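# Move the red box into the empty tray

## Task

Lift the red box out of the tray it starts in and set it down flat inside the tray that is empty; every other box must still be inside its own tray at the end, with none resting on a tray wall or sticking out over one.

## Robot and tools

Robot: two Doosan M1013 arms, left_arm and right_arm, each ending in a vacuum suction cup (rim 31 mm across) with a wrist camera. Camera names: cam_left_wrist and cam_right_wrist, both 672x504.

Frames: the scene frame has its origin at table-top height, halfway between the two nominal bases; +z points up, +x points out over the table, and left_arm sits on the +y side (image left/right does not match). Calibrated bases: left_arm at (-0.061, +0.646, +0.055) m, right_arm at (+0.019, -0.654, +0.055) m, both nearly unrotated about z. Every hand pose, velocity and wrist-camera pose in a result is given in that arm's own base frame, not the scene frame. end_effector_position is the cup point (centre of the cup rim), in metres; the cup faces along its +z axis. Reported positions can be a few centimetres off, more at long reach. The tool body widens to about 10 cm sideways starting about 3 cm behind the rim.

Row layout (used by execute_actions and move): 14 numbers, each in [-1, 1]. The first 7 belong to left_arm, the next 7 to right_arm. Within an arm: shoulder, waist, forearm roll, wrist roll, wrist pitch, elbow, then suction. Always send all 14 even if one arm is idle. The six joint numbers are scaled offsets, not poses: 1.0 equals 1.553 rad for waist and shoulder, 2.33 rad for elbow, 2.913 rad for forearm roll, wrist pitch and wrist roll. They are measured from the Joint targets that stand at the start of the action (or move), not from the previous row, so resending the same offset in a new action shifts the arm further. Sending 0 for all six joints re-commands the current targets. The suction number is an absolute level, not an offset: +1 is full vacuum (about 55 kPa below ambient), fractions give a fraction of that, 0.05 or less switches it off; it persists. To leave a cup unchanged, repeat the value last sent.

execute_actions(actions, cameras): actions is a list of actions; each action is a list of up to 15 rows, one row per 1/30 s control step, and a short action keeps its last row until 15 steps are used. An empty list just reports state and images. cameras picks which images come back (omit, null or ["all"] for all, [] for none). Stated joint ranges: elbow -2.792 to 2.792 rad, all others -6.283 to 6.283 rad; an action pushing a joint more than 0.010 rad beyond its range is refused for both arms.

move(target, speed, blend, stop_force, zero, blocking, cameras): drives all joints together along a path. target is one 14-number row or a list of up to 15 rows; every row's offsets count from the same starting Joint targets. speed is the top joint speed in rad/s, 0.01 to 3.92, default 0.5 (one value or one per target). blend, in rad, rounds corners between listed targets. stop_force, 10 to 80 N (one value for both arms), ends an arm's path when it senses that much extra push; use a low speed with it, and leave it out when backing off a contact. zero (default true) re-zeroes the force reading before the move. blocking=false returns after about 0.5 s while the move continues, but not together with stop_force. Paths do not avoid obstacles or the other arm. The result adds a move: line such as done, off_target, moving, held or fault, plus limits=held if steps were withheld.

wait(seconds): 0 to 10 s, arms hold their last command. stop(): brakes a running move. zoom_image(camera, region): region [x0, y0, x1, y1] in pixels of that camera's latest image, at most 504 by 504. clear_fault(arm): clears a reported torque or force fault for left_arm or right_arm. read_manual(section): licence texts only. finished_scene(scene): ends scene number 1 to 3 for good; call it only once the goal holds without the robot.

Motion limits: each joint target may lead its measured angle by at most 0.506 rad (waist, shoulder), 0.759 (elbow) or 0.949 (wrist joints); targets that would move the cup point over 70 mm from where it is get scaled back. Big offsets therefore take several actions.

Result lines: Joint positions, velocities and targets per arm in the row's joint order (rad, rad/s); Joint torques and External joint torques; Flange force along the tool axes; suction_measured (near 0 means no seal; part_present turns 1 at 0.50 and back to 0 below 0.45); Tool commands; "joint sent to its limit"; "joint command not followed" when the clearance check altered targets; MOTOR HOT and fault lines.

Picking: switch suction on and press the cup flat onto a smooth face of the box, with no edge or gap under the rim; under vacuum the cup shortens by up to about 13 mm. To release, lower the box until it rests, turn suction off, then lift at least 20 mm. If the cup seals on the table, switch suction off to free it.

Avoid: any outside force reaching 144 N or joint contact torque reaching its load limit (waist and shoulder 295, elbow 139, wrist joints 39.1 N m), both of which stop the arm until clear_fault; the arms are stiff, so do not aim targets past a firm contact. Do not drop boxes, release them while moving, slam into things, let the arms collide with each other, or let anything fall off the table. Long holds at full stretch heat the motors and can lock an arm for 30 to 60 s.

Each tool is called after "Emit:" in YAML: its name, and indented under it one key for each argument.

## Session

Emit:
execute_actions:
  actions: []

Scene clock: 0.00 s.
left_arm: end_effector_position=(+0.0435, -0.4281, +0.3278) suction_measured=0.00 part_present=0 end_effector_quat_wxyz=(-0.332, +0.715, -0.562, +0.249) | right_arm: end_effector_position=(+0.3358, -0.0418, +0.1815) suction_measured=0.00 part_present=0 end_effector_quat_wxyz=(+0.111, +0.992, -0.026, +0.054)
Joint names: [shoulder, waist, forearm roll, wrist roll, wrist pitch, elbow]
Joint positions: left_arm=[0.019 -1.901 0.678 2.379 1.586 2.102] | right_arm=[-0.199 -0.079 -0.306 -2.963 0.787 2.455]
Joint velocities: within noise
Joint torques (N m): no reading
External joint torques (N m): no reading
Flange force (N): no reading
Joint targets: left_arm=[0.019 -1.901 0.678 2.379 1.586 2.102] | right_arm=[-0.199 -0.079 -0.306 -2.963 0.787 2.455]
Tool commands: left_gripper/suction=+0.0 right_gripper/suction=+0.0
camera_calibration:
cam_left_wrist: T_world_to_cam=[[0.659795, 0.131533, 0.739844, -0.200838], [0.265593, -0.961833, -0.065857, -0.335896], [0.702944, 0.23995, -0.669547, 0.373153], [0, 0, 0, 1]] pos_world=[-0.0405825, -0.386197, 0.376311]
cam_right_wrist: T_world_to_cam=[[0.0426785, 0.974649, -0.219633, 0.0704776], [0.99102, -0.0134154, 0.13304, -0.286687], [0.126721, -0.223338, -0.966469, 0.20887], [0, 0, 0, 1]] pos_world=[0.254637, -0.0258883, 0.255486]

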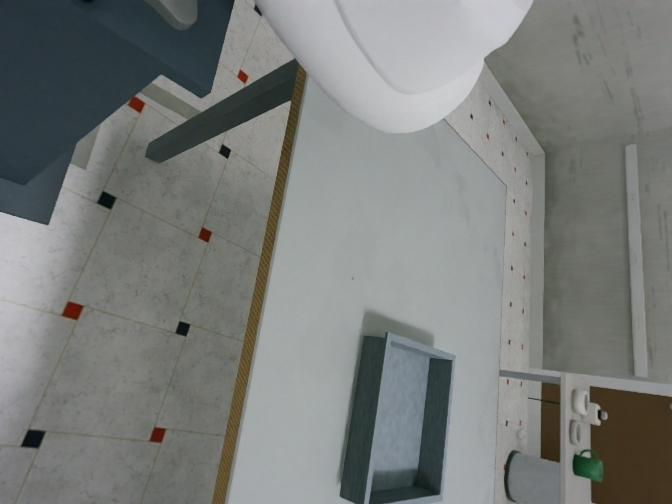

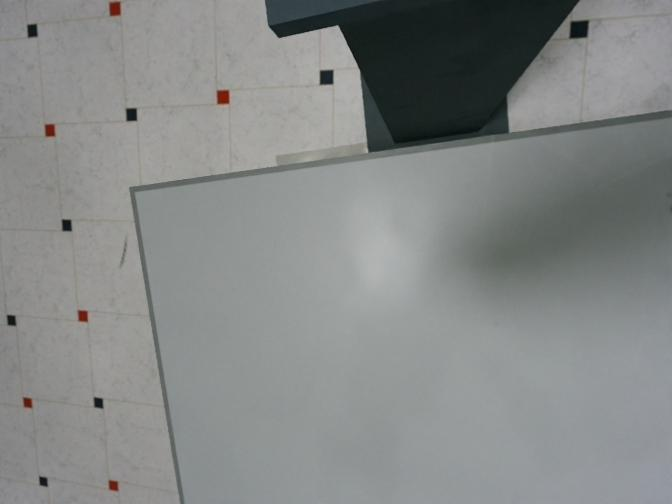

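Emit:
move:
  target: [0,0,0,0,0,0,0,0.4659,0.5599,0.1050,0.1881,0.2032,-0.5223,0]
  speed: 0.9
  cameras: ["cam_right_wrist"]

Scene clock: 9.30 s.
left_arm: end_effector_position=(+0.0435, -0.4281, +0.3278) suction_measured=0.00 part_present=0 end_effector_quat_wxyz=(-0.332, +0.715, -0.562, +0.249) | right_arm: end_effector_position=(+0.5803, +0.6349, +0.3502) suction_measured=0.00 part_present=0 end_effector_quat_wxyz=(+0.000, +0.999, +0.032, +0.000)
Joint names: [shoulder, waist, forearm roll, wrist roll, wrist pitch, elbow]
Joint positions: left_arm=[0.019 -1.901 0.678 2.379 1.586 2.102] | right_arm=[0.525 0.79 -0.001 -2.415 1.379 1.238]
Joint velocities: within noise
Joint torques (N m): left_arm=[-35.91 -2.57 3.17 0.28 1.11 -32.99] | right_arm=[-82.52 -0.08 4.11 -0.46 -0.25 -37.69]
External joint torques (N m): left_arm=[-0.25 2.6 0.39 -0.24 -0.41 -1.01] | right_arm=[-4.97 0.63 0.18 0.47 0.28 0.11]
Flange force (N): left_arm=[4.3 -3.2 3.0] | right_arm=[-6.9 4.9 -1.9]
Joint targets: left_arm=[0.019 -1.901 0.678 2.379 1.586 2.102] | right_arm=[0.525 0.791 -0.001 -2.415 1.379 1.238]
move: done
camera_calibration:
cam_right_wrist: T_world_to_cam=[[-0.0839, 0.996474, -0.00113051, -0.579494], [0.996151, 0.0839016, 0.0253827, -0.569383], [0.025388, 0.00100345, -0.999677, 0.420075], [0, 0, 0, 1]] pos_world=[0.507906, 0.624801, 0.433737]
Images, in order (width x height): cam_right_wrist 672x504.

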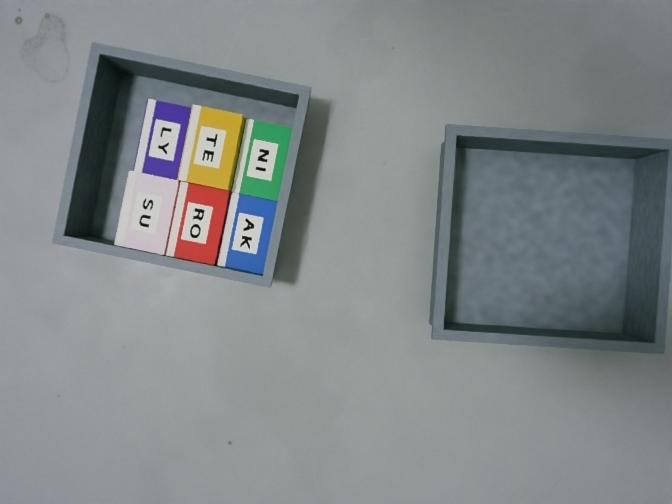

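Emit:
zoom_image:
  camera: "cam_right_wrist"
  region: [100, 80, 320, 290]

Scaled by 2.291.

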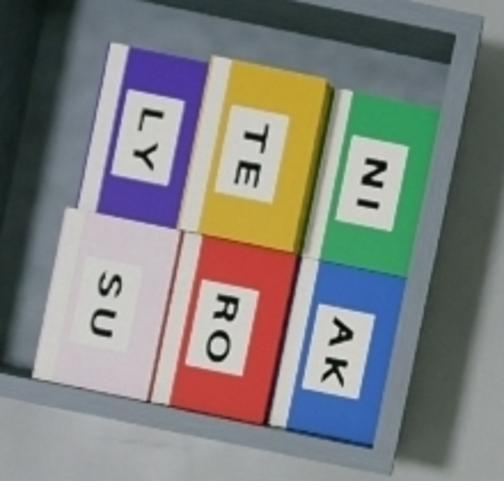

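Emit:
move:
  target: [0,0,0,0,0,0,0,-0.0462,-0.0581,0.0003,-0.0308,-0.1890,0.2670,0]
  speed: 0.6
  cameras: ["cam_right_wrist"]

Scene clock: 23.73 s.
left_arm: end_effector_position=(+0.0435, -0.4281, +0.3278) suction_measured=0.00 part_present=0 end_effector_quat_wxyz=(-0.332, +0.715, -0.562, +0.249) | right_arm: end_effector_position=(+0.5004, +0.4669, +0.0999) suction_measured=0.00 part_present=0 end_effector_quat_wxyz=(+0.000, +1.000, +0.031, +0.000)
Joint names: [shoulder, waist, forearm roll, wrist roll, wrist pitch, elbow]
Joint positions: left_arm=[0.019 -1.901 0.678 2.379 1.586 2.102] | right_arm=[0.453 0.7 0 -2.504 0.828 1.86]
Joint velocities: within noise
Joint torques (N m): left_arm=[-35.47 -2.88 3.26 0.32 1.14 -33.07] | right_arm=[-67.08 0.24 3.05 -0.48 -0.28 -27.45]
External joint torques (N m): left_arm=[-0.86 2.93 0.3 -0.27 -0.43 -0.86] | right_arm=[-4.9 -0.28 0.19 0.48 0.32 -0.91]
Flange force (N): left_arm=[3.5 -4.1 3.5] | right_arm=[-3.2 2.3 -6.6]
Joint targets: left_arm=[0.019 -1.901 0.678 2.379 1.586 2.102] | right_arm=[0.453 0.700 0.000 -2.504 0.828 1.860]
move: done
camera_calibration:
cam_right_wrist: T_world_to_cam=[[-0.0832051, 0.996532, -0.000391578, -0.419434], [0.996219, 0.0831888, 0.0250387, -0.468975], [0.0249845, 0.00169325, -0.999686, 0.171915], [0, 0, 0, 1]] pos_world=[0.428008, 0.456702, 0.183439]
Images, in order (width x height): cam_right_wrist 672x504.

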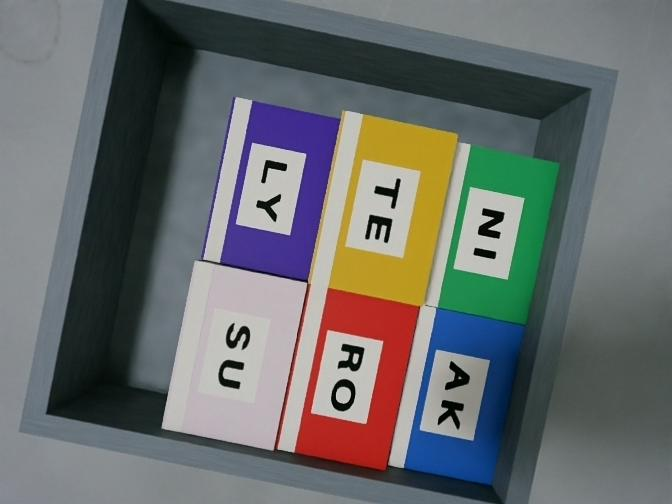

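Emit:
move:
  target: [0,0,0,0,0,0,0,0.0726,0.0070,0,0.0032,-0.0501,0.0144,0]
  cameras: []
  speed: 0.25

Emit:
move:
  target: [0,0,0,0,0,0,0,0.0440,0,0,0,-0.0268,0.0042,1]
  speed: 0.028
  stop_force: 10
  cameras: ["cam_right_wrist"]

Scene clock: 34.50 s.
left_arm: end_effector_position=(+0.0435, -0.4281, +0.3278) suction_measured=0.00 part_present=0 end_effector_quat_wxyz=(-0.332, +0.715, -0.562, +0.249) | right_arm: end_effector_position=(+0.4963, +0.4731, +0.0098) suction_measured=0.00 part_present=0 end_effector_quat_wxyz=(+0.000, +0.999, +0.032, +0.000)
Joint names: [shoulder, waist, forearm roll, wrist roll, wrist pitch, elbow]
Joint positions: left_arm=[0.019 -1.901 0.678 2.379 1.586 2.102] | right_arm=[0.566 0.711 0 -2.495 0.683 1.893]
Joint velocities: within noise
Joint torques (N m): left_arm=[-35.02 -2.56 3.21 0.31 1.12 -32.91] | right_arm=[-73.53 -0.11 2.57 -0.48 -0.28 -24.07]
External joint torques (N m): left_arm=[-1.68 2.58 0.39 -0.26 -0.41 -1.32] | right_arm=[-4.22 0.62 0.19 0.48 0.32 -0.03]
Flange force (N): left_arm=[2.6 -5.0 2.5] | right_arm=[-4.1 1.4 -6.1]
Joint targets: left_arm=[0.019 -1.901 0.678 2.379 1.586 2.102] | right_arm=[0.566 0.711 0.000 -2.495 0.683 1.893]
move: done
No camera images: "cameras" was empty.

Scene clock: 37.23 s.
left_arm: end_effector_position=(+0.0435, -0.4281, +0.3278) suction_measured=0.00 part_present=0 end_effector_quat_wxyz=(-0.332, +0.715, -0.562, +0.249) | right_arm: end_effector_position=(+0.4966, +0.4734, -0.0289) suction_measured=0.85 part_present=1 end_effector_quat_wxyz=(+0.000, +0.999, +0.032, +0.000)
Joint names: [shoulder, waist, forearm roll, wrist roll, wrist pitch, elbow]
Joint positions: left_arm=[0.019 -1.901 0.678 2.379 1.586 2.102] | right_arm=[0.619 0.711 0 -2.495 0.622 1.901]
Joint velocities: within noise
Joint torques (N m): left_arm=[-36 -2.92 3.25 0.33 1.08 -33.06] | right_arm=[-53.4 -0.28 2.29 -0.47 -1.45 -14.34]
External joint torques (N m): left_arm=[-0.2 2.81 0.33 -0.29 -0.37 -0.97] | right_arm=[-26.67 0.6 0.26 0.47 1.49 -7.92]
Flange force (N): left_arm=[4.4 -3.2 3.2] | right_arm=[-7.3 4.1 -40.5]
Joint targets: left_arm=[0.019 -1.901 0.678 2.379 1.586 2.102] | right_arm=[0.619 0.711 0.000 -2.495 0.622 1.901]
move: contact (right_arm); right_arm: the wrist pitch is farthest, 0.017 rad from its target
camera_calibration:
cam_right_wrist: T_world_to_cam=[[-0.0846994, 0.996406, -0.000690272, -0.425458], [0.996098, 0.0846904, 0.0248231, -0.463226], [0.0247924, 0.00141492, -0.999692, 0.0434472], [0, 0, 0, 1]] pos_world=[0.424305, 0.463098, 0.0546389]
Images, in order (width x height): cam_right_wrist 672x504.

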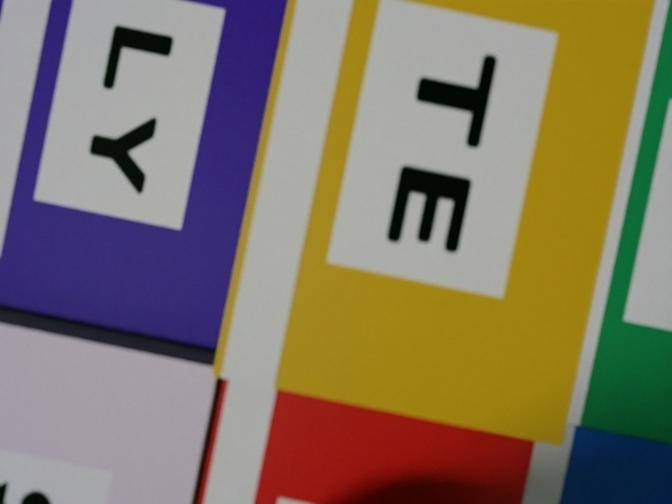

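Emit:
move:
  target:
    - [0,0,0,0,0,0,0,-0.0509,0,0,0,0.0316,-0.0058,1]
    - [0,0,0,0,0,0,0,-0.1198,0,0,0,0.0827,-0.0238,1]
    - [0,0,0,0,0,0,0,0.1656,0.2061,0,0.1100,0.2019,-0.3629,1]
  speed: [0.1,0.3,0.45]
  blend: [0.02,0.05,0]
  cameras: ["cam_right_wrist"]

Scene clock: 48.80 s.
left_arm: end_effector_position=(+0.0435, -0.4281, +0.3278) suction_measured=0.00 part_present=0 end_effector_quat_wxyz=(-0.332, +0.715, -0.562, +0.249) | right_arm: end_effector_position=(+0.4838, +0.8751, +0.1202) suction_measured=0.85 part_present=1 end_effector_quat_wxyz=(+0.000, +0.999, +0.032, +0.000)
Joint names: [shoulder, waist, forearm roll, wrist roll, wrist pitch, elbow]
Joint positions: left_arm=[0.019 -1.901 0.678 2.379 1.586 2.102] | right_arm=[0.876 1.031 0 -2.175 1.21 1.055]
Joint velocities: within noise
Joint torques (N m): left_arm=[-35.43 -2.63 3.27 0.32 1.15 -32.87] | right_arm=[-106.81 0.12 3.87 -0.5 -0.23 -36.77]
External joint torques (N m): left_arm=[-0.88 2.66 0.3 -0.28 -0.44 -1.13] | right_arm=[-5.61 -0.22 0.22 0.5 0.25 0.93]
Flange force (N): left_arm=[3.6 -3.9 2.9] | right_arm=[-6.9 10.3 -3.4]
Joint targets: left_arm=[0.019 -1.901 0.678 2.379 1.586 2.102] | right_arm=[0.876 1.031 0.000 -2.175 1.210 1.055]
move: done
camera_calibration:
cam_right_wrist: T_world_to_cam=[[-0.0845033, 0.996423, -0.000497284, -0.826939], [0.996112, 0.0844894, 0.0249385, -0.487959], [0.0248913, 0.00161203, -0.999689, 0.191941], [0, 0, 0, 1]] pos_world=[0.411406, 0.864899, 0.203639]
Images, in order (width x height): cam_right_wrist 672x504.

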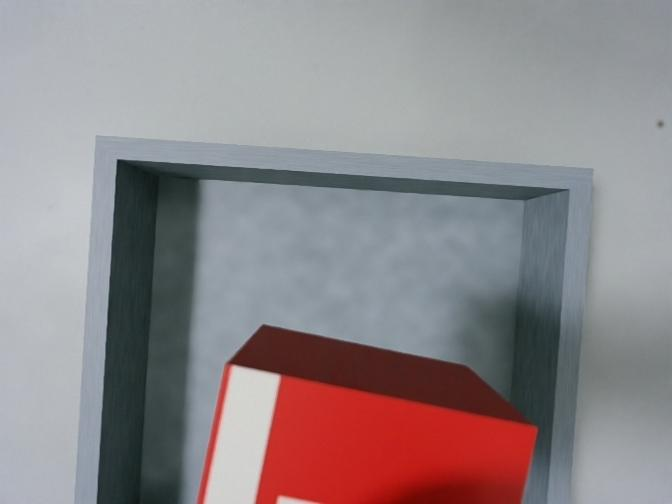

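Emit:
move:
  target: [0,0,0,0,0,0,0,0.0594,0,0,0,-0.0505,0.0235,1]
  cameras: []
  speed: 0.15

Emit:
move:
  target: [0,0,0,0,0,0,0,0.0296,0,0,0,-0.0187,0.0037,1]
  speed: 0.022
  stop_force: 10
  cameras: []

Scene clock: 53.20 s.
left_arm: end_effector_position=(+0.0435, -0.4281, +0.3278) suction_measured=0.00 part_present=0 end_effector_quat_wxyz=(-0.332, +0.715, -0.562, +0.249) | right_arm: end_effector_position=(+0.4837, +0.8751, +0.0001) suction_measured=0.85 part_present=1 end_effector_quat_wxyz=(+0.000, +0.999, +0.032, +0.000)
Joint names: [shoulder, waist, forearm roll, wrist roll, wrist pitch, elbow]
Joint positions: left_arm=[0.019 -1.901 0.678 2.379 1.586 2.102] | right_arm=[0.968 1.031 0 -2.175 1.063 1.11]
Joint velocities: within noise
Joint torques (N m): left_arm=[-35.38 -2.78 3.21 0.31 1.14 -33.11] | right_arm=[-110.53 0.02 3.52 -0.46 -0.27 -33.76]
External joint torques (N m): left_arm=[-1.21 2.78 0.38 -0.26 -0.43 -1.02] | right_arm=[-5.12 0.3 0.31 0.46 0.29 0.25]
Flange force (N): left_arm=[3.1 -4.5 3.2] | right_arm=[-5.1 6.6 -4.7]
Joint targets: left_arm=[0.019 -1.901 0.678 2.379 1.586 2.102] | right_arm=[0.968 1.031 0.000 -2.175 1.063 1.110]
move: done
No camera images: "cameras" was empty.

Scene clock: 55.17 s.
left_arm: end_effector_position=(+0.0435, -0.4281, +0.3278) suction_measured=0.00 part_present=0 end_effector_quat_wxyz=(-0.332, +0.715, -0.562, +0.249) | right_arm: end_effector_position=(+0.4839, +0.8755, -0.0282) suction_measured=0.85 part_present=1 end_effector_quat_wxyz=(+0.000, +0.999, +0.032, +0.000)
Joint names: [shoulder, waist, forearm roll, wrist roll, wrist pitch, elbow]
Joint positions: left_arm=[0.019 -1.901 0.678 2.379 1.586 2.102] | right_arm=[0.994 1.031 0 -2.175 1.032 1.115]
Joint velocities: within noise
Joint torques (N m): left_arm=[-35.48 -3.02 3.27 0.29 1.13 -33.06] | right_arm=[-88.25 -0.35 3.42 -0.56 -1.52 -24.52]
External joint torques (N m): left_arm=[-0.91 3.02 0.32 -0.24 -0.42 -1.08] | right_arm=[-28.8 0.86 0.38 0.56 1.54 -8.64]
Flange force (N): left_arm=[3.9 -4.4 3.4] | right_arm=[-8.8 11.1 -29.6]
Joint targets: left_arm=[0.019 -1.901 0.678 2.379 1.586 2.102] | right_arm=[0.994 1.031 0.000 -2.175 1.032 1.115]
move: contact (right_arm); right_arm: the wrist pitch is farthest, 0.024 rad from its target
No camera images: "cameras" was empty.

Emit:
execute_actions:
  actions:
    - [[0,0,0,0,0,0,0,0,0,0,0,0,0,0]]
  cameras: []

Emit:
move:
  target: [0,0,0,0,0,0,0,-0.0759,0,0,0,0.0611,-0.0256,0]
  speed: 0.15
  cameras: ["cam_right_wrist","cam_left_wrist"]

Scene clock: 59.97 s.
left_arm: end_effector_position=(+0.0435, -0.4281, +0.3278) suction_measured=0.00 part_present=0 end_effector_quat_wxyz=(-0.332, +0.715, -0.562, +0.249) | right_arm: end_effector_position=(+0.4839, +0.8755, -0.0282) suction_measured=0.00 part_present=0 end_effector_quat_wxyz=(+0.000, +0.999, +0.032, +0.000)
Joint names: [shoulder, waist, forearm roll, wrist roll, wrist pitch, elbow]
Joint positions: left_arm=[0.019 -1.901 0.678 2.379 1.586 2.102] | right_arm=[0.994 1.031 0 -2.175 1.032 1.115]
Joint velocities: within noise
Joint torques (N m): left_arm=[-35.5 -2.55 3.26 0.3 1.13 -33.02] | right_arm=[-80.56 -0.3 3.56 -0.43 -1.81 -21.3]
External joint torques (N m): left_arm=[-0.87 2.53 0.32 -0.26 -0.42 -1.08] | right_arm=[-35.97 -0.41 0.2 0.43 1.83 -11.65]
Flange force (N): left_arm=[3.4 -3.8 2.7] | right_arm=[-8.1 12.6 -37.0]
Joint targets: left_arm=[0.019 -1.901 0.678 2.379 1.586 2.102] | right_arm=[0.994 1.031 0.000 -2.175 1.032 1.115]
No camera images: "cameras" was empty.

Scene clock: 61.47 s.
left_arm: end_effector_position=(+0.0435, -0.4281, +0.3278) suction_measured=0.00 part_present=0 end_effector_quat_wxyz=(-0.332, +0.715, -0.562, +0.249) | right_arm: end_effector_position=(+0.4837, +0.8751, +0.1199) suction_measured=0.00 part_present=0 end_effector_quat_wxyz=(+0.000, +0.999, +0.032, +0.000)
Joint names: [shoulder, waist, forearm roll, wrist roll, wrist pitch, elbow]
Joint positions: left_arm=[0.019 -1.901 0.678 2.379 1.586 2.102] | right_arm=[0.876 1.031 0 -2.175 1.21 1.055]
Joint velocities: within noise
Joint torques (N m): left_arm=[-35.36 -2.67 3.23 0.31 1.11 -33.22] | right_arm=[-106.45 -0.21 3.91 -0.47 -0.21 -35.98]
External joint torques (N m): left_arm=[-1.09 2.69 0.35 -0.27 -0.4 -0.83] | right_arm=[-6.19 -0.19 0.21 0.47 0.22 -0.07]
Flange force (N): left_arm=[2.9 -4.2 3.2] | right_arm=[-5.7 8.4 -4.4]
Joint targets: left_arm=[0.019 -1.901 0.678 2.379 1.586 2.102] | right_arm=[0.876 1.031 0.000 -2.175 1.210 1.055]
move: done
camera_calibration:
cam_left_wrist: T_world_to_cam=[[0.659776, 0.131604, 0.739849, -0.200813], [0.265642, -0.961823, -0.0658026, -0.33591], [0.702944, 0.23995, -0.669547, 0.373153], [0, 0, 0, 1]] pos_world=[-0.0405823, -0.386197, 0.376311]
cam_right_wrist: T_world_to_cam=[[-0.0845998, 0.996415, -0.000780361, -0.826834], [0.996109, 0.0845932, 0.0247145, -0.487997], [0.0246919, 0.00131351, -0.999694, 0.192082], [0, 0, 0, 1]] pos_world=[0.411405, 0.864899, 0.203439]

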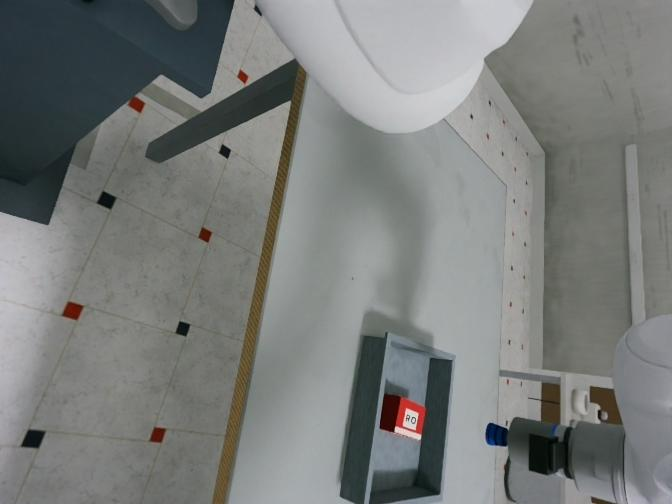

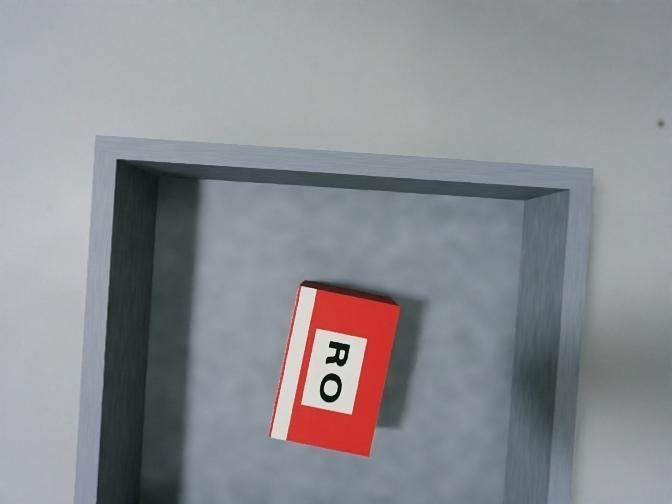

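Emit:
finished_scene:
  scene: 2

The scene is finished: the task was done.


## Next scene

The same job, from a new start.

Emit:
execute_actions:
  actions: []

Scene clock: 0.00 s.
left_arm: end_effector_position=(+0.1635, -0.1777, +0.2045) suction_measured=0.00 part_present=0 end_effector_quat_wxyz=(-0.306, -0.162, +0.938, +0.031) | right_arm: end_effector_position=(+0.3871, +0.6616, +0.3251) suction_measured=0.01 part_present=0 end_effector_quat_wxyz=(-0.220, +0.906, +0.229, +0.279)
Joint names: [shoulder, waist, forearm roll, wrist roll, wrist pitch, elbow]
Joint positions: left_arm=[-0.118 -0.613 -0.388 -0.77 1.361 2.425] | right_arm=[0.194 1.017 -0.191 -2.467 0.365 1.865]
Joint velocities: within noise
Joint torques (N m): no reading
External joint torques (N m): no reading
Flange force (N): no reading
Joint targets: left_arm=[-0.118 -0.613 -0.388 -0.770 1.361 2.425] | right_arm=[0.194 1.017 -0.191 -2.467 0.365 1.865]
Tool commands: left_gripper/suction=+0.0 right_gripper/suction=+0.0
camera_calibration:
cam_left_wrist: T_world_to_cam=[[0.256006, -0.952856, -0.162867, -0.163821], [-0.794385, -0.303375, 0.526228, 0.0340873], [-0.550829, -0.00533786, -0.834601, 0.341264], [0, 0, 0, 1]] pos_world=[0.256996, -0.143935, 0.240201]
cam_right_wrist: T_world_to_cam=[[-0.552507, 0.792683, 0.25766, -0.390206], [0.717926, 0.295532, 0.630273, -0.607637], [0.42346, 0.533211, -0.732371, -0.193326], [0, 0, 0, 1]] pos_world=[0.302512, 0.591969, 0.341931]

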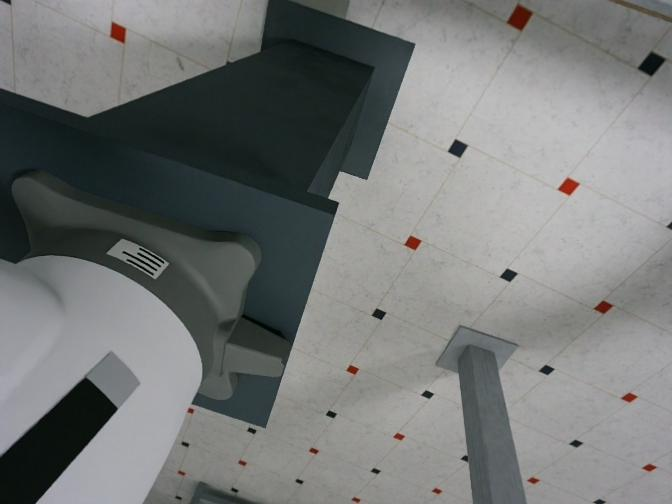

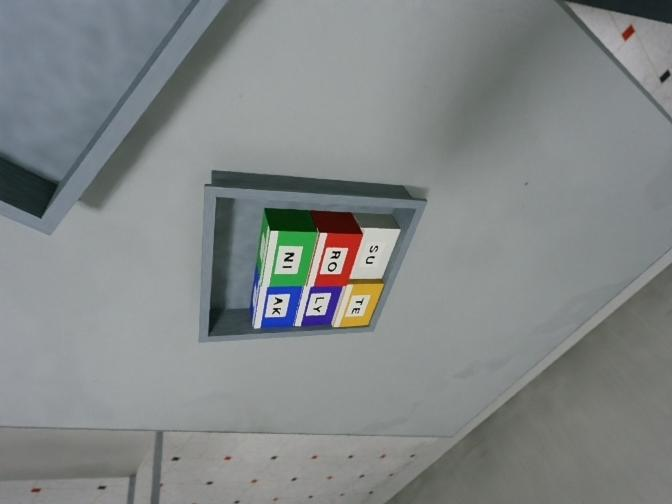

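Emit:
move:
  target: [0,0,0,0,0,0,0,0.2131,-0.1455,0.0656,0.0179,0.3481,-0.2691,0]
  speed: 0.9
  cameras: ["cam_right_wrist"]

Scene clock: 7.57 s.
left_arm: end_effector_position=(+0.1635, -0.1777, +0.2045) suction_measured=0.00 part_present=0 end_effector_quat_wxyz=(-0.306, -0.162, +0.938, +0.031) | right_arm: end_effector_position=(+0.5797, +0.6352, +0.3502) suction_measured=0.01 part_present=0 end_effector_quat_wxyz=(+0.000, +0.999, +0.032, +0.000)
Joint names: [shoulder, waist, forearm roll, wrist roll, wrist pitch, elbow]
Joint positions: left_arm=[-0.118 -0.613 -0.388 -0.77 1.361 2.425] | right_arm=[0.525 0.791 0 -2.415 1.379 1.238]
Joint velocities: within noise
Joint torques (N m): left_arm=[-15.74 -2.62 2.35 0.23 1.1 -26.26] | right_arm=[-82.75 -0.16 4.08 -0.53 -0.3 -37.87]
External joint torques (N m): left_arm=[-0.05 2.77 0.34 -0.24 -0.49 -0.8] | right_arm=[-5.13 0.44 0.24 0.53 0.33 0.12]
Flange force (N): left_arm=[-6.0 3.9 -3.5] | right_arm=[-6.9 5.1 -2.1]
Joint targets: left_arm=[-0.118 -0.613 -0.388 -0.770 1.361 2.425] | right_arm=[0.525 0.791 0.000 -2.415 1.379 1.238]
move: done
camera_calibration:
cam_right_wrist: T_world_to_cam=[[-0.0843021, 0.99644, -0.000760255, -0.579669], [0.996139, 0.0842954, 0.0245136, -0.568764], [0.0244904, 0.00130923, -0.999699, 0.420364], [0, 0, 0, 1]] pos_world=[0.507406, 0.624999, 0.43374]
Images, in order (width x height): cam_right_wrist 672x504.

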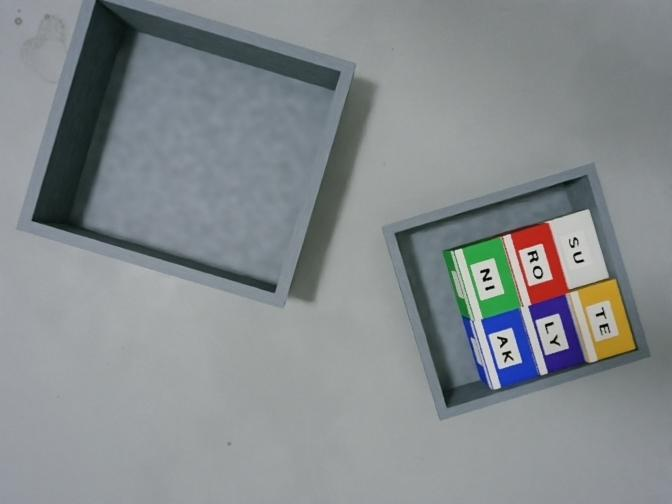

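Emit:
move:
  target: [0,0,0,0,0,0,0,0.2318,0.1342,0,0.0717,-0.0685,-0.0691,0]
  speed: 0.5
  cameras: ["cam_right_wrist"]

Emit:
zoom_image:
  camera: "cam_right_wrist"
  region: [200, 200, 504, 504]

Scene clock: 15.37 s.
left_arm: end_effector_position=(+0.1635, -0.1777, +0.2045) suction_measured=0.00 part_present=0 end_effector_quat_wxyz=(-0.306, -0.162, +0.938, +0.031) | right_arm: end_effector_position=(+0.5101, +0.8569, +0.1001) suction_measured=0.01 part_present=0 end_effector_quat_wxyz=(+0.000, +0.999, +0.032, +0.000)
Joint names: [shoulder, waist, forearm roll, wrist roll, wrist pitch, elbow]
Joint positions: left_arm=[-0.118 -0.613 -0.388 -0.77 1.361 2.425] | right_arm=[0.885 0.999 0 -2.206 1.18 1.077]
Joint velocities: within noise
Joint torques (N m): left_arm=[-16.17 -2.07 2.39 0.23 1.01 -26.45] | right_arm=[-106.24 -0.12 3.85 -0.51 -0.31 -35.69]
External joint torques (N m): left_arm=[0.68 2.21 0.31 -0.24 -0.39 -0.65] | right_arm=[-6.73 0.79 0.22 0.51 0.33 0.14]
Flange force (N): left_arm=[-6.1 1.9 -2.5] | right_arm=[-7.5 8.6 -5.0]
Joint targets: left_arm=[-0.118 -0.613 -0.388 -0.770 1.361 2.425] | right_arm=[0.885 0.999 0.000 -2.206 1.180 1.077]
move: done
camera_calibration:
cam_right_wrist: T_world_to_cam=[[-0.0838099, 0.996482, -0.000298685, -0.806983], [0.996168, 0.0837911, 0.0250507, -0.511576], [0.0249876, 0.00180196, -0.999686, 0.171119], [0, 0, 0, 1]] pos_world=[0.437707, 0.8467, 0.183639]
Images, in order (width x height): cam_right_wrist 672x504.

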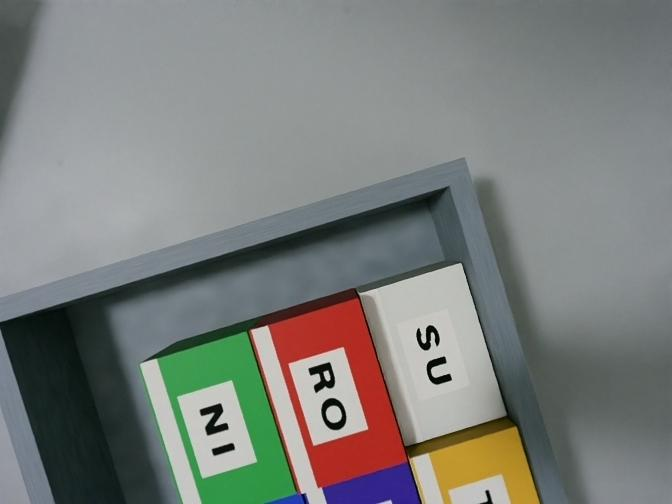

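Scaled by 1.658.

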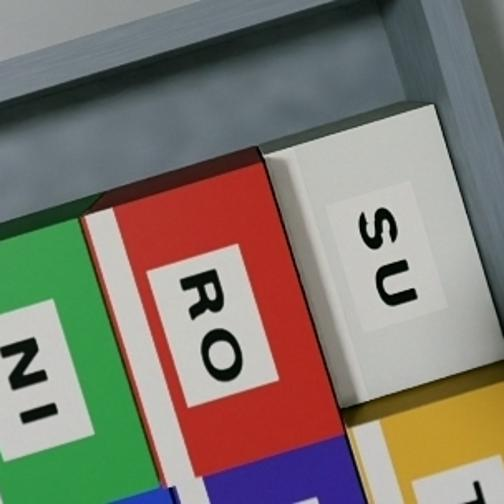

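Emit:
move:
  target: [0,0,0,0,0,0,0,0.0376,-0.0012,0,-0.0008,-0.0351,0.0186,0]
  cameras: []
  speed: 0.15

Emit:
move:
  target: [0,0,0,0,0,0,0,0.0286,0,0,0,-0.0193,0.0051,1]
  speed: 0.022
  stop_force: 10
  cameras: ["cam_right_wrist"]

Scene clock: 22.70 s.
left_arm: end_effector_position=(+0.1635, -0.1777, +0.2045) suction_measured=0.00 part_present=0 end_effector_quat_wxyz=(-0.306, -0.162, +0.938, +0.031) | right_arm: end_effector_position=(+0.5104, +0.8542, +0.0199) suction_measured=0.01 part_present=0 end_effector_quat_wxyz=(+0.000, +0.999, +0.032, +0.000)
Joint names: [shoulder, waist, forearm roll, wrist roll, wrist pitch, elbow]
Joint positions: left_arm=[-0.118 -0.613 -0.388 -0.77 1.361 2.425] | right_arm=[0.943 0.997 0 -2.208 1.077 1.12]
Joint velocities: within noise
Joint torques (N m): left_arm=[-15.94 -2.94 2.4 0.21 1.07 -26.48] | right_arm=[-108.29 0.17 3.65 -0.54 -0.3 -34.08]
External joint torques (N m): left_arm=[0.47 3.01 0.3 -0.22 -0.46 -0.65] | right_arm=[-6.2 0.71 0.22 0.54 0.32 0.31]
Flange force (N): left_arm=[-7.4 3.6 -3.3] | right_arm=[-6.8 7.7 -5.5]
Joint targets: left_arm=[-0.118 -0.613 -0.388 -0.770 1.361 2.425] | right_arm=[0.943 0.997 0.000 -2.208 1.077 1.120]
move: done
No camera images: "cameras" was empty.

Scene clock: 25.23 s.
left_arm: end_effector_position=(+0.1635, -0.1777, +0.2045) suction_measured=0.00 part_present=0 end_effector_quat_wxyz=(-0.306, -0.162, +0.938, +0.031) | right_arm: end_effector_position=(+0.5105, +0.8544, -0.0183) suction_measured=0.94 part_present=1 end_effector_quat_wxyz=(+0.000, +0.999, +0.032, +0.000)
Joint names: [shoulder, waist, forearm roll, wrist roll, wrist pitch, elbow]
Joint positions: left_arm=[-0.118 -0.613 -0.388 -0.77 1.361 2.425] | right_arm=[0.977 0.997 0 -2.208 1.034 1.129]
Joint velocities: within noise
Joint torques (N m): left_arm=[-15.75 -2.7 2.36 0.22 1 -26.4] | right_arm=[-88.49 -1.28 3.24 -0.5 -1.36 -24.53]
External joint torques (N m): left_arm=[0.08 2.91 0.34 -0.23 -0.38 -0.66] | right_arm=[-27.25 1.7 0.54 0.5 1.38 -8.5]
Flange force (N): left_arm=[-6.4 4.2 -3.6] | right_arm=[-8.9 9.0 -28.0]
Joint targets: left_arm=[-0.118 -0.613 -0.388 -0.770 1.361 2.425] | right_arm=[0.977 0.997 0.000 -2.208 1.034 1.129]
move: contact (right_arm); right_arm: the wrist pitch is farthest, 0.013 rad from its target
camera_calibration:
cam_right_wrist: T_world_to_cam=[[-0.0843096, 0.99644, -0.000022206, -0.804147], [0.996121, 0.0842832, 0.0252783, -0.509296], [0.0251901, 0.00210908, -0.99968, 0.0522996], [0, 0, 0, 1]] pos_world=[0.438206, 0.844099, 0.0651391]
Images, in order (width x height): cam_right_wrist 672x504.

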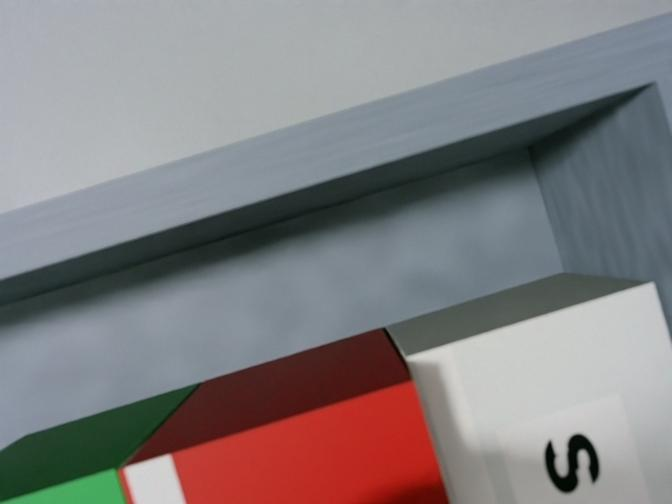

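Emit:
move:
  target:
    - [0,0,0,0,0,0,0,-0.0323,0,0,0,0.0232,-0.0067,1]
    - [0,0,0,0,0,0,0,-0.0704,0,0,0,0.0577,-0.0245,1]
    - [0,0,0,0,0,0,0,-0.4075,-0.1431,0,-0.0765,-0.0759,0.3672,1]
  speed: [0.08,0.2,0.45]
  blend: [0.02,0.05,0]
  cameras: ["cam_right_wrist"]

Scene clock: 41.23 s.
left_arm: end_effector_position=(+0.1635, -0.1777, +0.2045) suction_measured=0.00 part_present=0 end_effector_quat_wxyz=(-0.306, -0.162, +0.938, +0.031) | right_arm: end_effector_position=(+0.4150, +0.4549, +0.1195) suction_measured=0.95 part_present=1 end_effector_quat_wxyz=(+0.000, +0.999, +0.032, +0.000)
Joint names: [shoulder, waist, forearm roll, wrist roll, wrist pitch, elbow]
Joint positions: left_arm=[-0.118 -0.613 -0.388 -0.77 1.361 2.425] | right_arm=[0.344 0.775 0 -2.431 0.813 1.985]
Joint velocities: within noise
Joint torques (N m): left_arm=[-15.96 -2.63 2.37 0.23 1.06 -26.3] | right_arm=[-57.66 -0.02 3.01 -0.53 -0.25 -28.8]
External joint torques (N m): left_arm=[0.46 2.79 0.32 -0.24 -0.44 -0.72] | right_arm=[-3.78 0.27 0.16 0.53 0.29 0.99]
Flange force (N): left_arm=[-6.9 3.2 -3.2] | right_arm=[-5.6 3.6 -4.5]
Joint targets: left_arm=[-0.118 -0.613 -0.388 -0.770 1.361 2.425] | right_arm=[0.344 0.775 0.000 -2.431 0.813 1.985]
move: done
camera_calibration:
cam_right_wrist: T_world_to_cam=[[-0.0847963, 0.996398, -0.001039, -0.413825], [0.996105, 0.0847965, 0.0241921, -0.383991], [0.0241931, 0.00101645, -0.999707, 0.194237], [0, 0, 0, 1]] pos_world=[0.342705, 0.444698, 0.20304]
Images, in order (width x height): cam_right_wrist 672x504.

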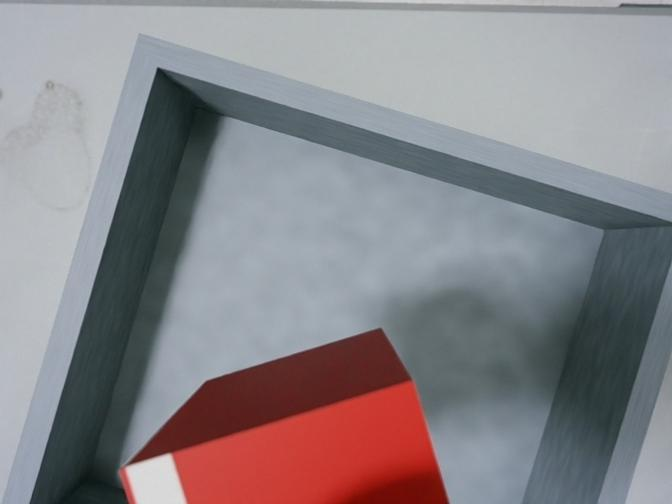

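Emit:
move:
  target: [0,0,0,0,0,0,0,0.1051,0,0,0,-0.0744,0.0230,1]
  cameras: []
  speed: 0.2

Emit:
move:
  target: [0,0,0,0,0,0,0,0.0496,0,0,0,-0.0295,0.0038,1]
  speed: 0.03
  stop_force: 10
  cameras: []

Scene clock: 47.27 s.
left_arm: end_effector_position=(+0.1635, -0.1777, +0.2045) suction_measured=0.00 part_present=0 end_effector_quat_wxyz=(-0.306, -0.162, +0.938, +0.031) | right_arm: end_effector_position=(+0.4148, +0.4547, -0.0005) suction_measured=0.95 part_present=1 end_effector_quat_wxyz=(+0.000, +0.999, +0.032, -0.001)
Joint names: [shoulder, waist, forearm roll, wrist roll, wrist pitch, elbow]
Joint positions: left_arm=[-0.118 -0.613 -0.388 -0.77 1.361 2.425] | right_arm=[0.508 0.775 0 -2.431 0.597 2.039]
Joint velocities: within noise
Joint torques (N m): left_arm=[-16 -2.44 2.32 0.26 1.07 -26.16] | right_arm=[-65.67 0.63 2.16 -0.53 -0.21 -21.74]
External joint torques (N m): left_arm=[0.54 2.52 0.36 -0.27 -0.45 -0.83] | right_arm=[-4.36 -0.53 0.3 0.53 0.25 0.22]
Flange force (N): left_arm=[-6.5 2.5 -3.1] | right_arm=[-3.3 3.2 -6.9]
Joint targets: left_arm=[-0.118 -0.613 -0.388 -0.770 1.361 2.425] | right_arm=[0.508 0.775 0.000 -2.431 0.597 2.039]
move: done
No camera images: "cameras" was empty.

Scene clock: 48.87 s.
left_arm: end_effector_position=(+0.1635, -0.1777, +0.2045) suction_measured=0.00 part_present=0 end_effector_quat_wxyz=(-0.306, -0.162, +0.938, +0.031) | right_arm: end_effector_position=(+0.4152, +0.4551, -0.0182) suction_measured=0.95 part_present=1 end_effector_quat_wxyz=(+0.000, +0.999, +0.032, +0.000)
Joint names: [shoulder, waist, forearm roll, wrist roll, wrist pitch, elbow]
Joint positions: left_arm=[-0.118 -0.613 -0.388 -0.77 1.361 2.425] | right_arm=[0.535 0.775 0 -2.431 0.566 2.042]
Joint velocities: within noise
Joint torques (N m): left_arm=[-16.32 -2.19 2.4 0.23 1 -26.42] | right_arm=[-44.04 -1.09 2 -0.51 -1.69 -12.96]
External joint torques (N m): left_arm=[0.75 2.43 0.3 -0.24 -0.39 -0.66] | right_arm=[-27.57 1.81 0.35 0.51 1.72 -7.57]
Flange force (N): left_arm=[-6.7 2.2 -2.7] | right_arm=[-9.6 4.0 -46.6]
Joint targets: left_arm=[-0.118 -0.613 -0.388 -0.770 1.361 2.425] | right_arm=[0.535 0.775 0.000 -2.431 0.566 2.042]
move: contact (right_arm); right_arm: the wrist pitch is farthest, 0.055 rad from its target
No camera images: "cameras" was empty.

Emit:
execute_actions:
  actions:
    - [[0,0,0,0,0,0,0,0,0,0,0,0,0,0]]
  cameras: []

Emit:
move:
  target: [0,0,0,0,0,0,0,-0.1229,0,0,0,0.0848,-0.0247,0]
  speed: 0.2
  cameras: ["cam_right_wrist"]

Scene clock: 54.23 s.
left_arm: end_effector_position=(+0.1635, -0.1777, +0.2045) suction_measured=0.00 part_present=0 end_effector_quat_wxyz=(-0.306, -0.162, +0.938, +0.031) | right_arm: end_effector_position=(+0.4152, +0.4551, -0.0182) suction_measured=0.01 part_present=0 end_effector_quat_wxyz=(+0.000, +0.999, +0.032, +0.000)
Joint names: [shoulder, waist, forearm roll, wrist roll, wrist pitch, elbow]
Joint positions: left_arm=[-0.118 -0.613 -0.388 -0.77 1.361 2.425] | right_arm=[0.535 0.775 0 -2.431 0.566 2.042]
Joint velocities: within noise
Joint torques (N m): left_arm=[-15.74 -2.51 2.41 0.24 1.08 -26.38] | right_arm=[-35.73 -1.14 1.86 -0.5 -2.17 -9.72]
External joint torques (N m): left_arm=[0.3 2.61 0.28 -0.25 -0.47 -0.66] | right_arm=[-35.69 1.4 0.49 0.5 2.21 -10.78]
Flange force (N): left_arm=[-6.2 3.1 -2.9] | right_arm=[-9.9 5.2 -60.5]
Joint targets: left_arm=[-0.118 -0.613 -0.388 -0.770 1.361 2.425] | right_arm=[0.535 0.775 0.000 -2.431 0.566 2.042]
No camera images: "cameras" was empty.

Scene clock: 55.80 s.
left_arm: end_effector_position=(+0.1635, -0.1777, +0.2045) suction_measured=0.00 part_present=0 end_effector_quat_wxyz=(-0.306, -0.162, +0.938, +0.031) | right_arm: end_effector_position=(+0.4154, +0.4553, +0.1201) suction_measured=0.01 part_present=0 end_effector_quat_wxyz=(+0.000, +0.999, +0.032, +0.000)
Joint names: [shoulder, waist, forearm roll, wrist roll, wrist pitch, elbow]
Joint positions: left_arm=[-0.118 -0.613 -0.388 -0.77 1.361 2.425] | right_arm=[0.344 0.775 0 -2.431 0.813 1.984]
Joint velocities: within noise
Joint torques (N m): left_arm=[-16.33 -2.96 2.37 0.25 1.01 -26.16] | right_arm=[-57.58 -0.19 2.95 -0.46 -0.33 -28.01]
External joint torques (N m): left_arm=[1.01 3.06 0.32 -0.26 -0.39 -0.84] | right_arm=[-3.94 0.57 0.24 0.46 0.36 0.09]
Flange force (N): left_arm=[-8.4 2.8 -3.6] | right_arm=[-4.7 2.2 -5.4]
Joint targets: left_arm=[-0.118 -0.613 -0.388 -0.770 1.361 2.425] | right_arm=[0.344 0.775 0.000 -2.431 0.813 1.984]
move: done
camera_calibration:
cam_right_wrist: T_world_to_cam=[[-0.0847126, 0.996405, -0.0002261, -0.414296], [0.996087, 0.0846912, 0.0252639, -0.384495], [0.0251923, 0.00191496, -0.999681, 0.194081], [0, 0, 0, 1]] pos_world=[0.343005, 0.444998, 0.203639]
Images, in order (width x height): cam_right_wrist 672x504.

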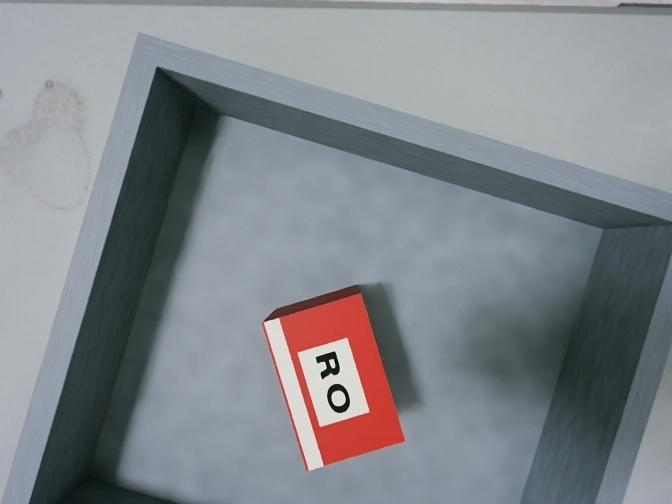

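Emit:
finished_scene:
  scene: 3

The scene is finished: the task was done.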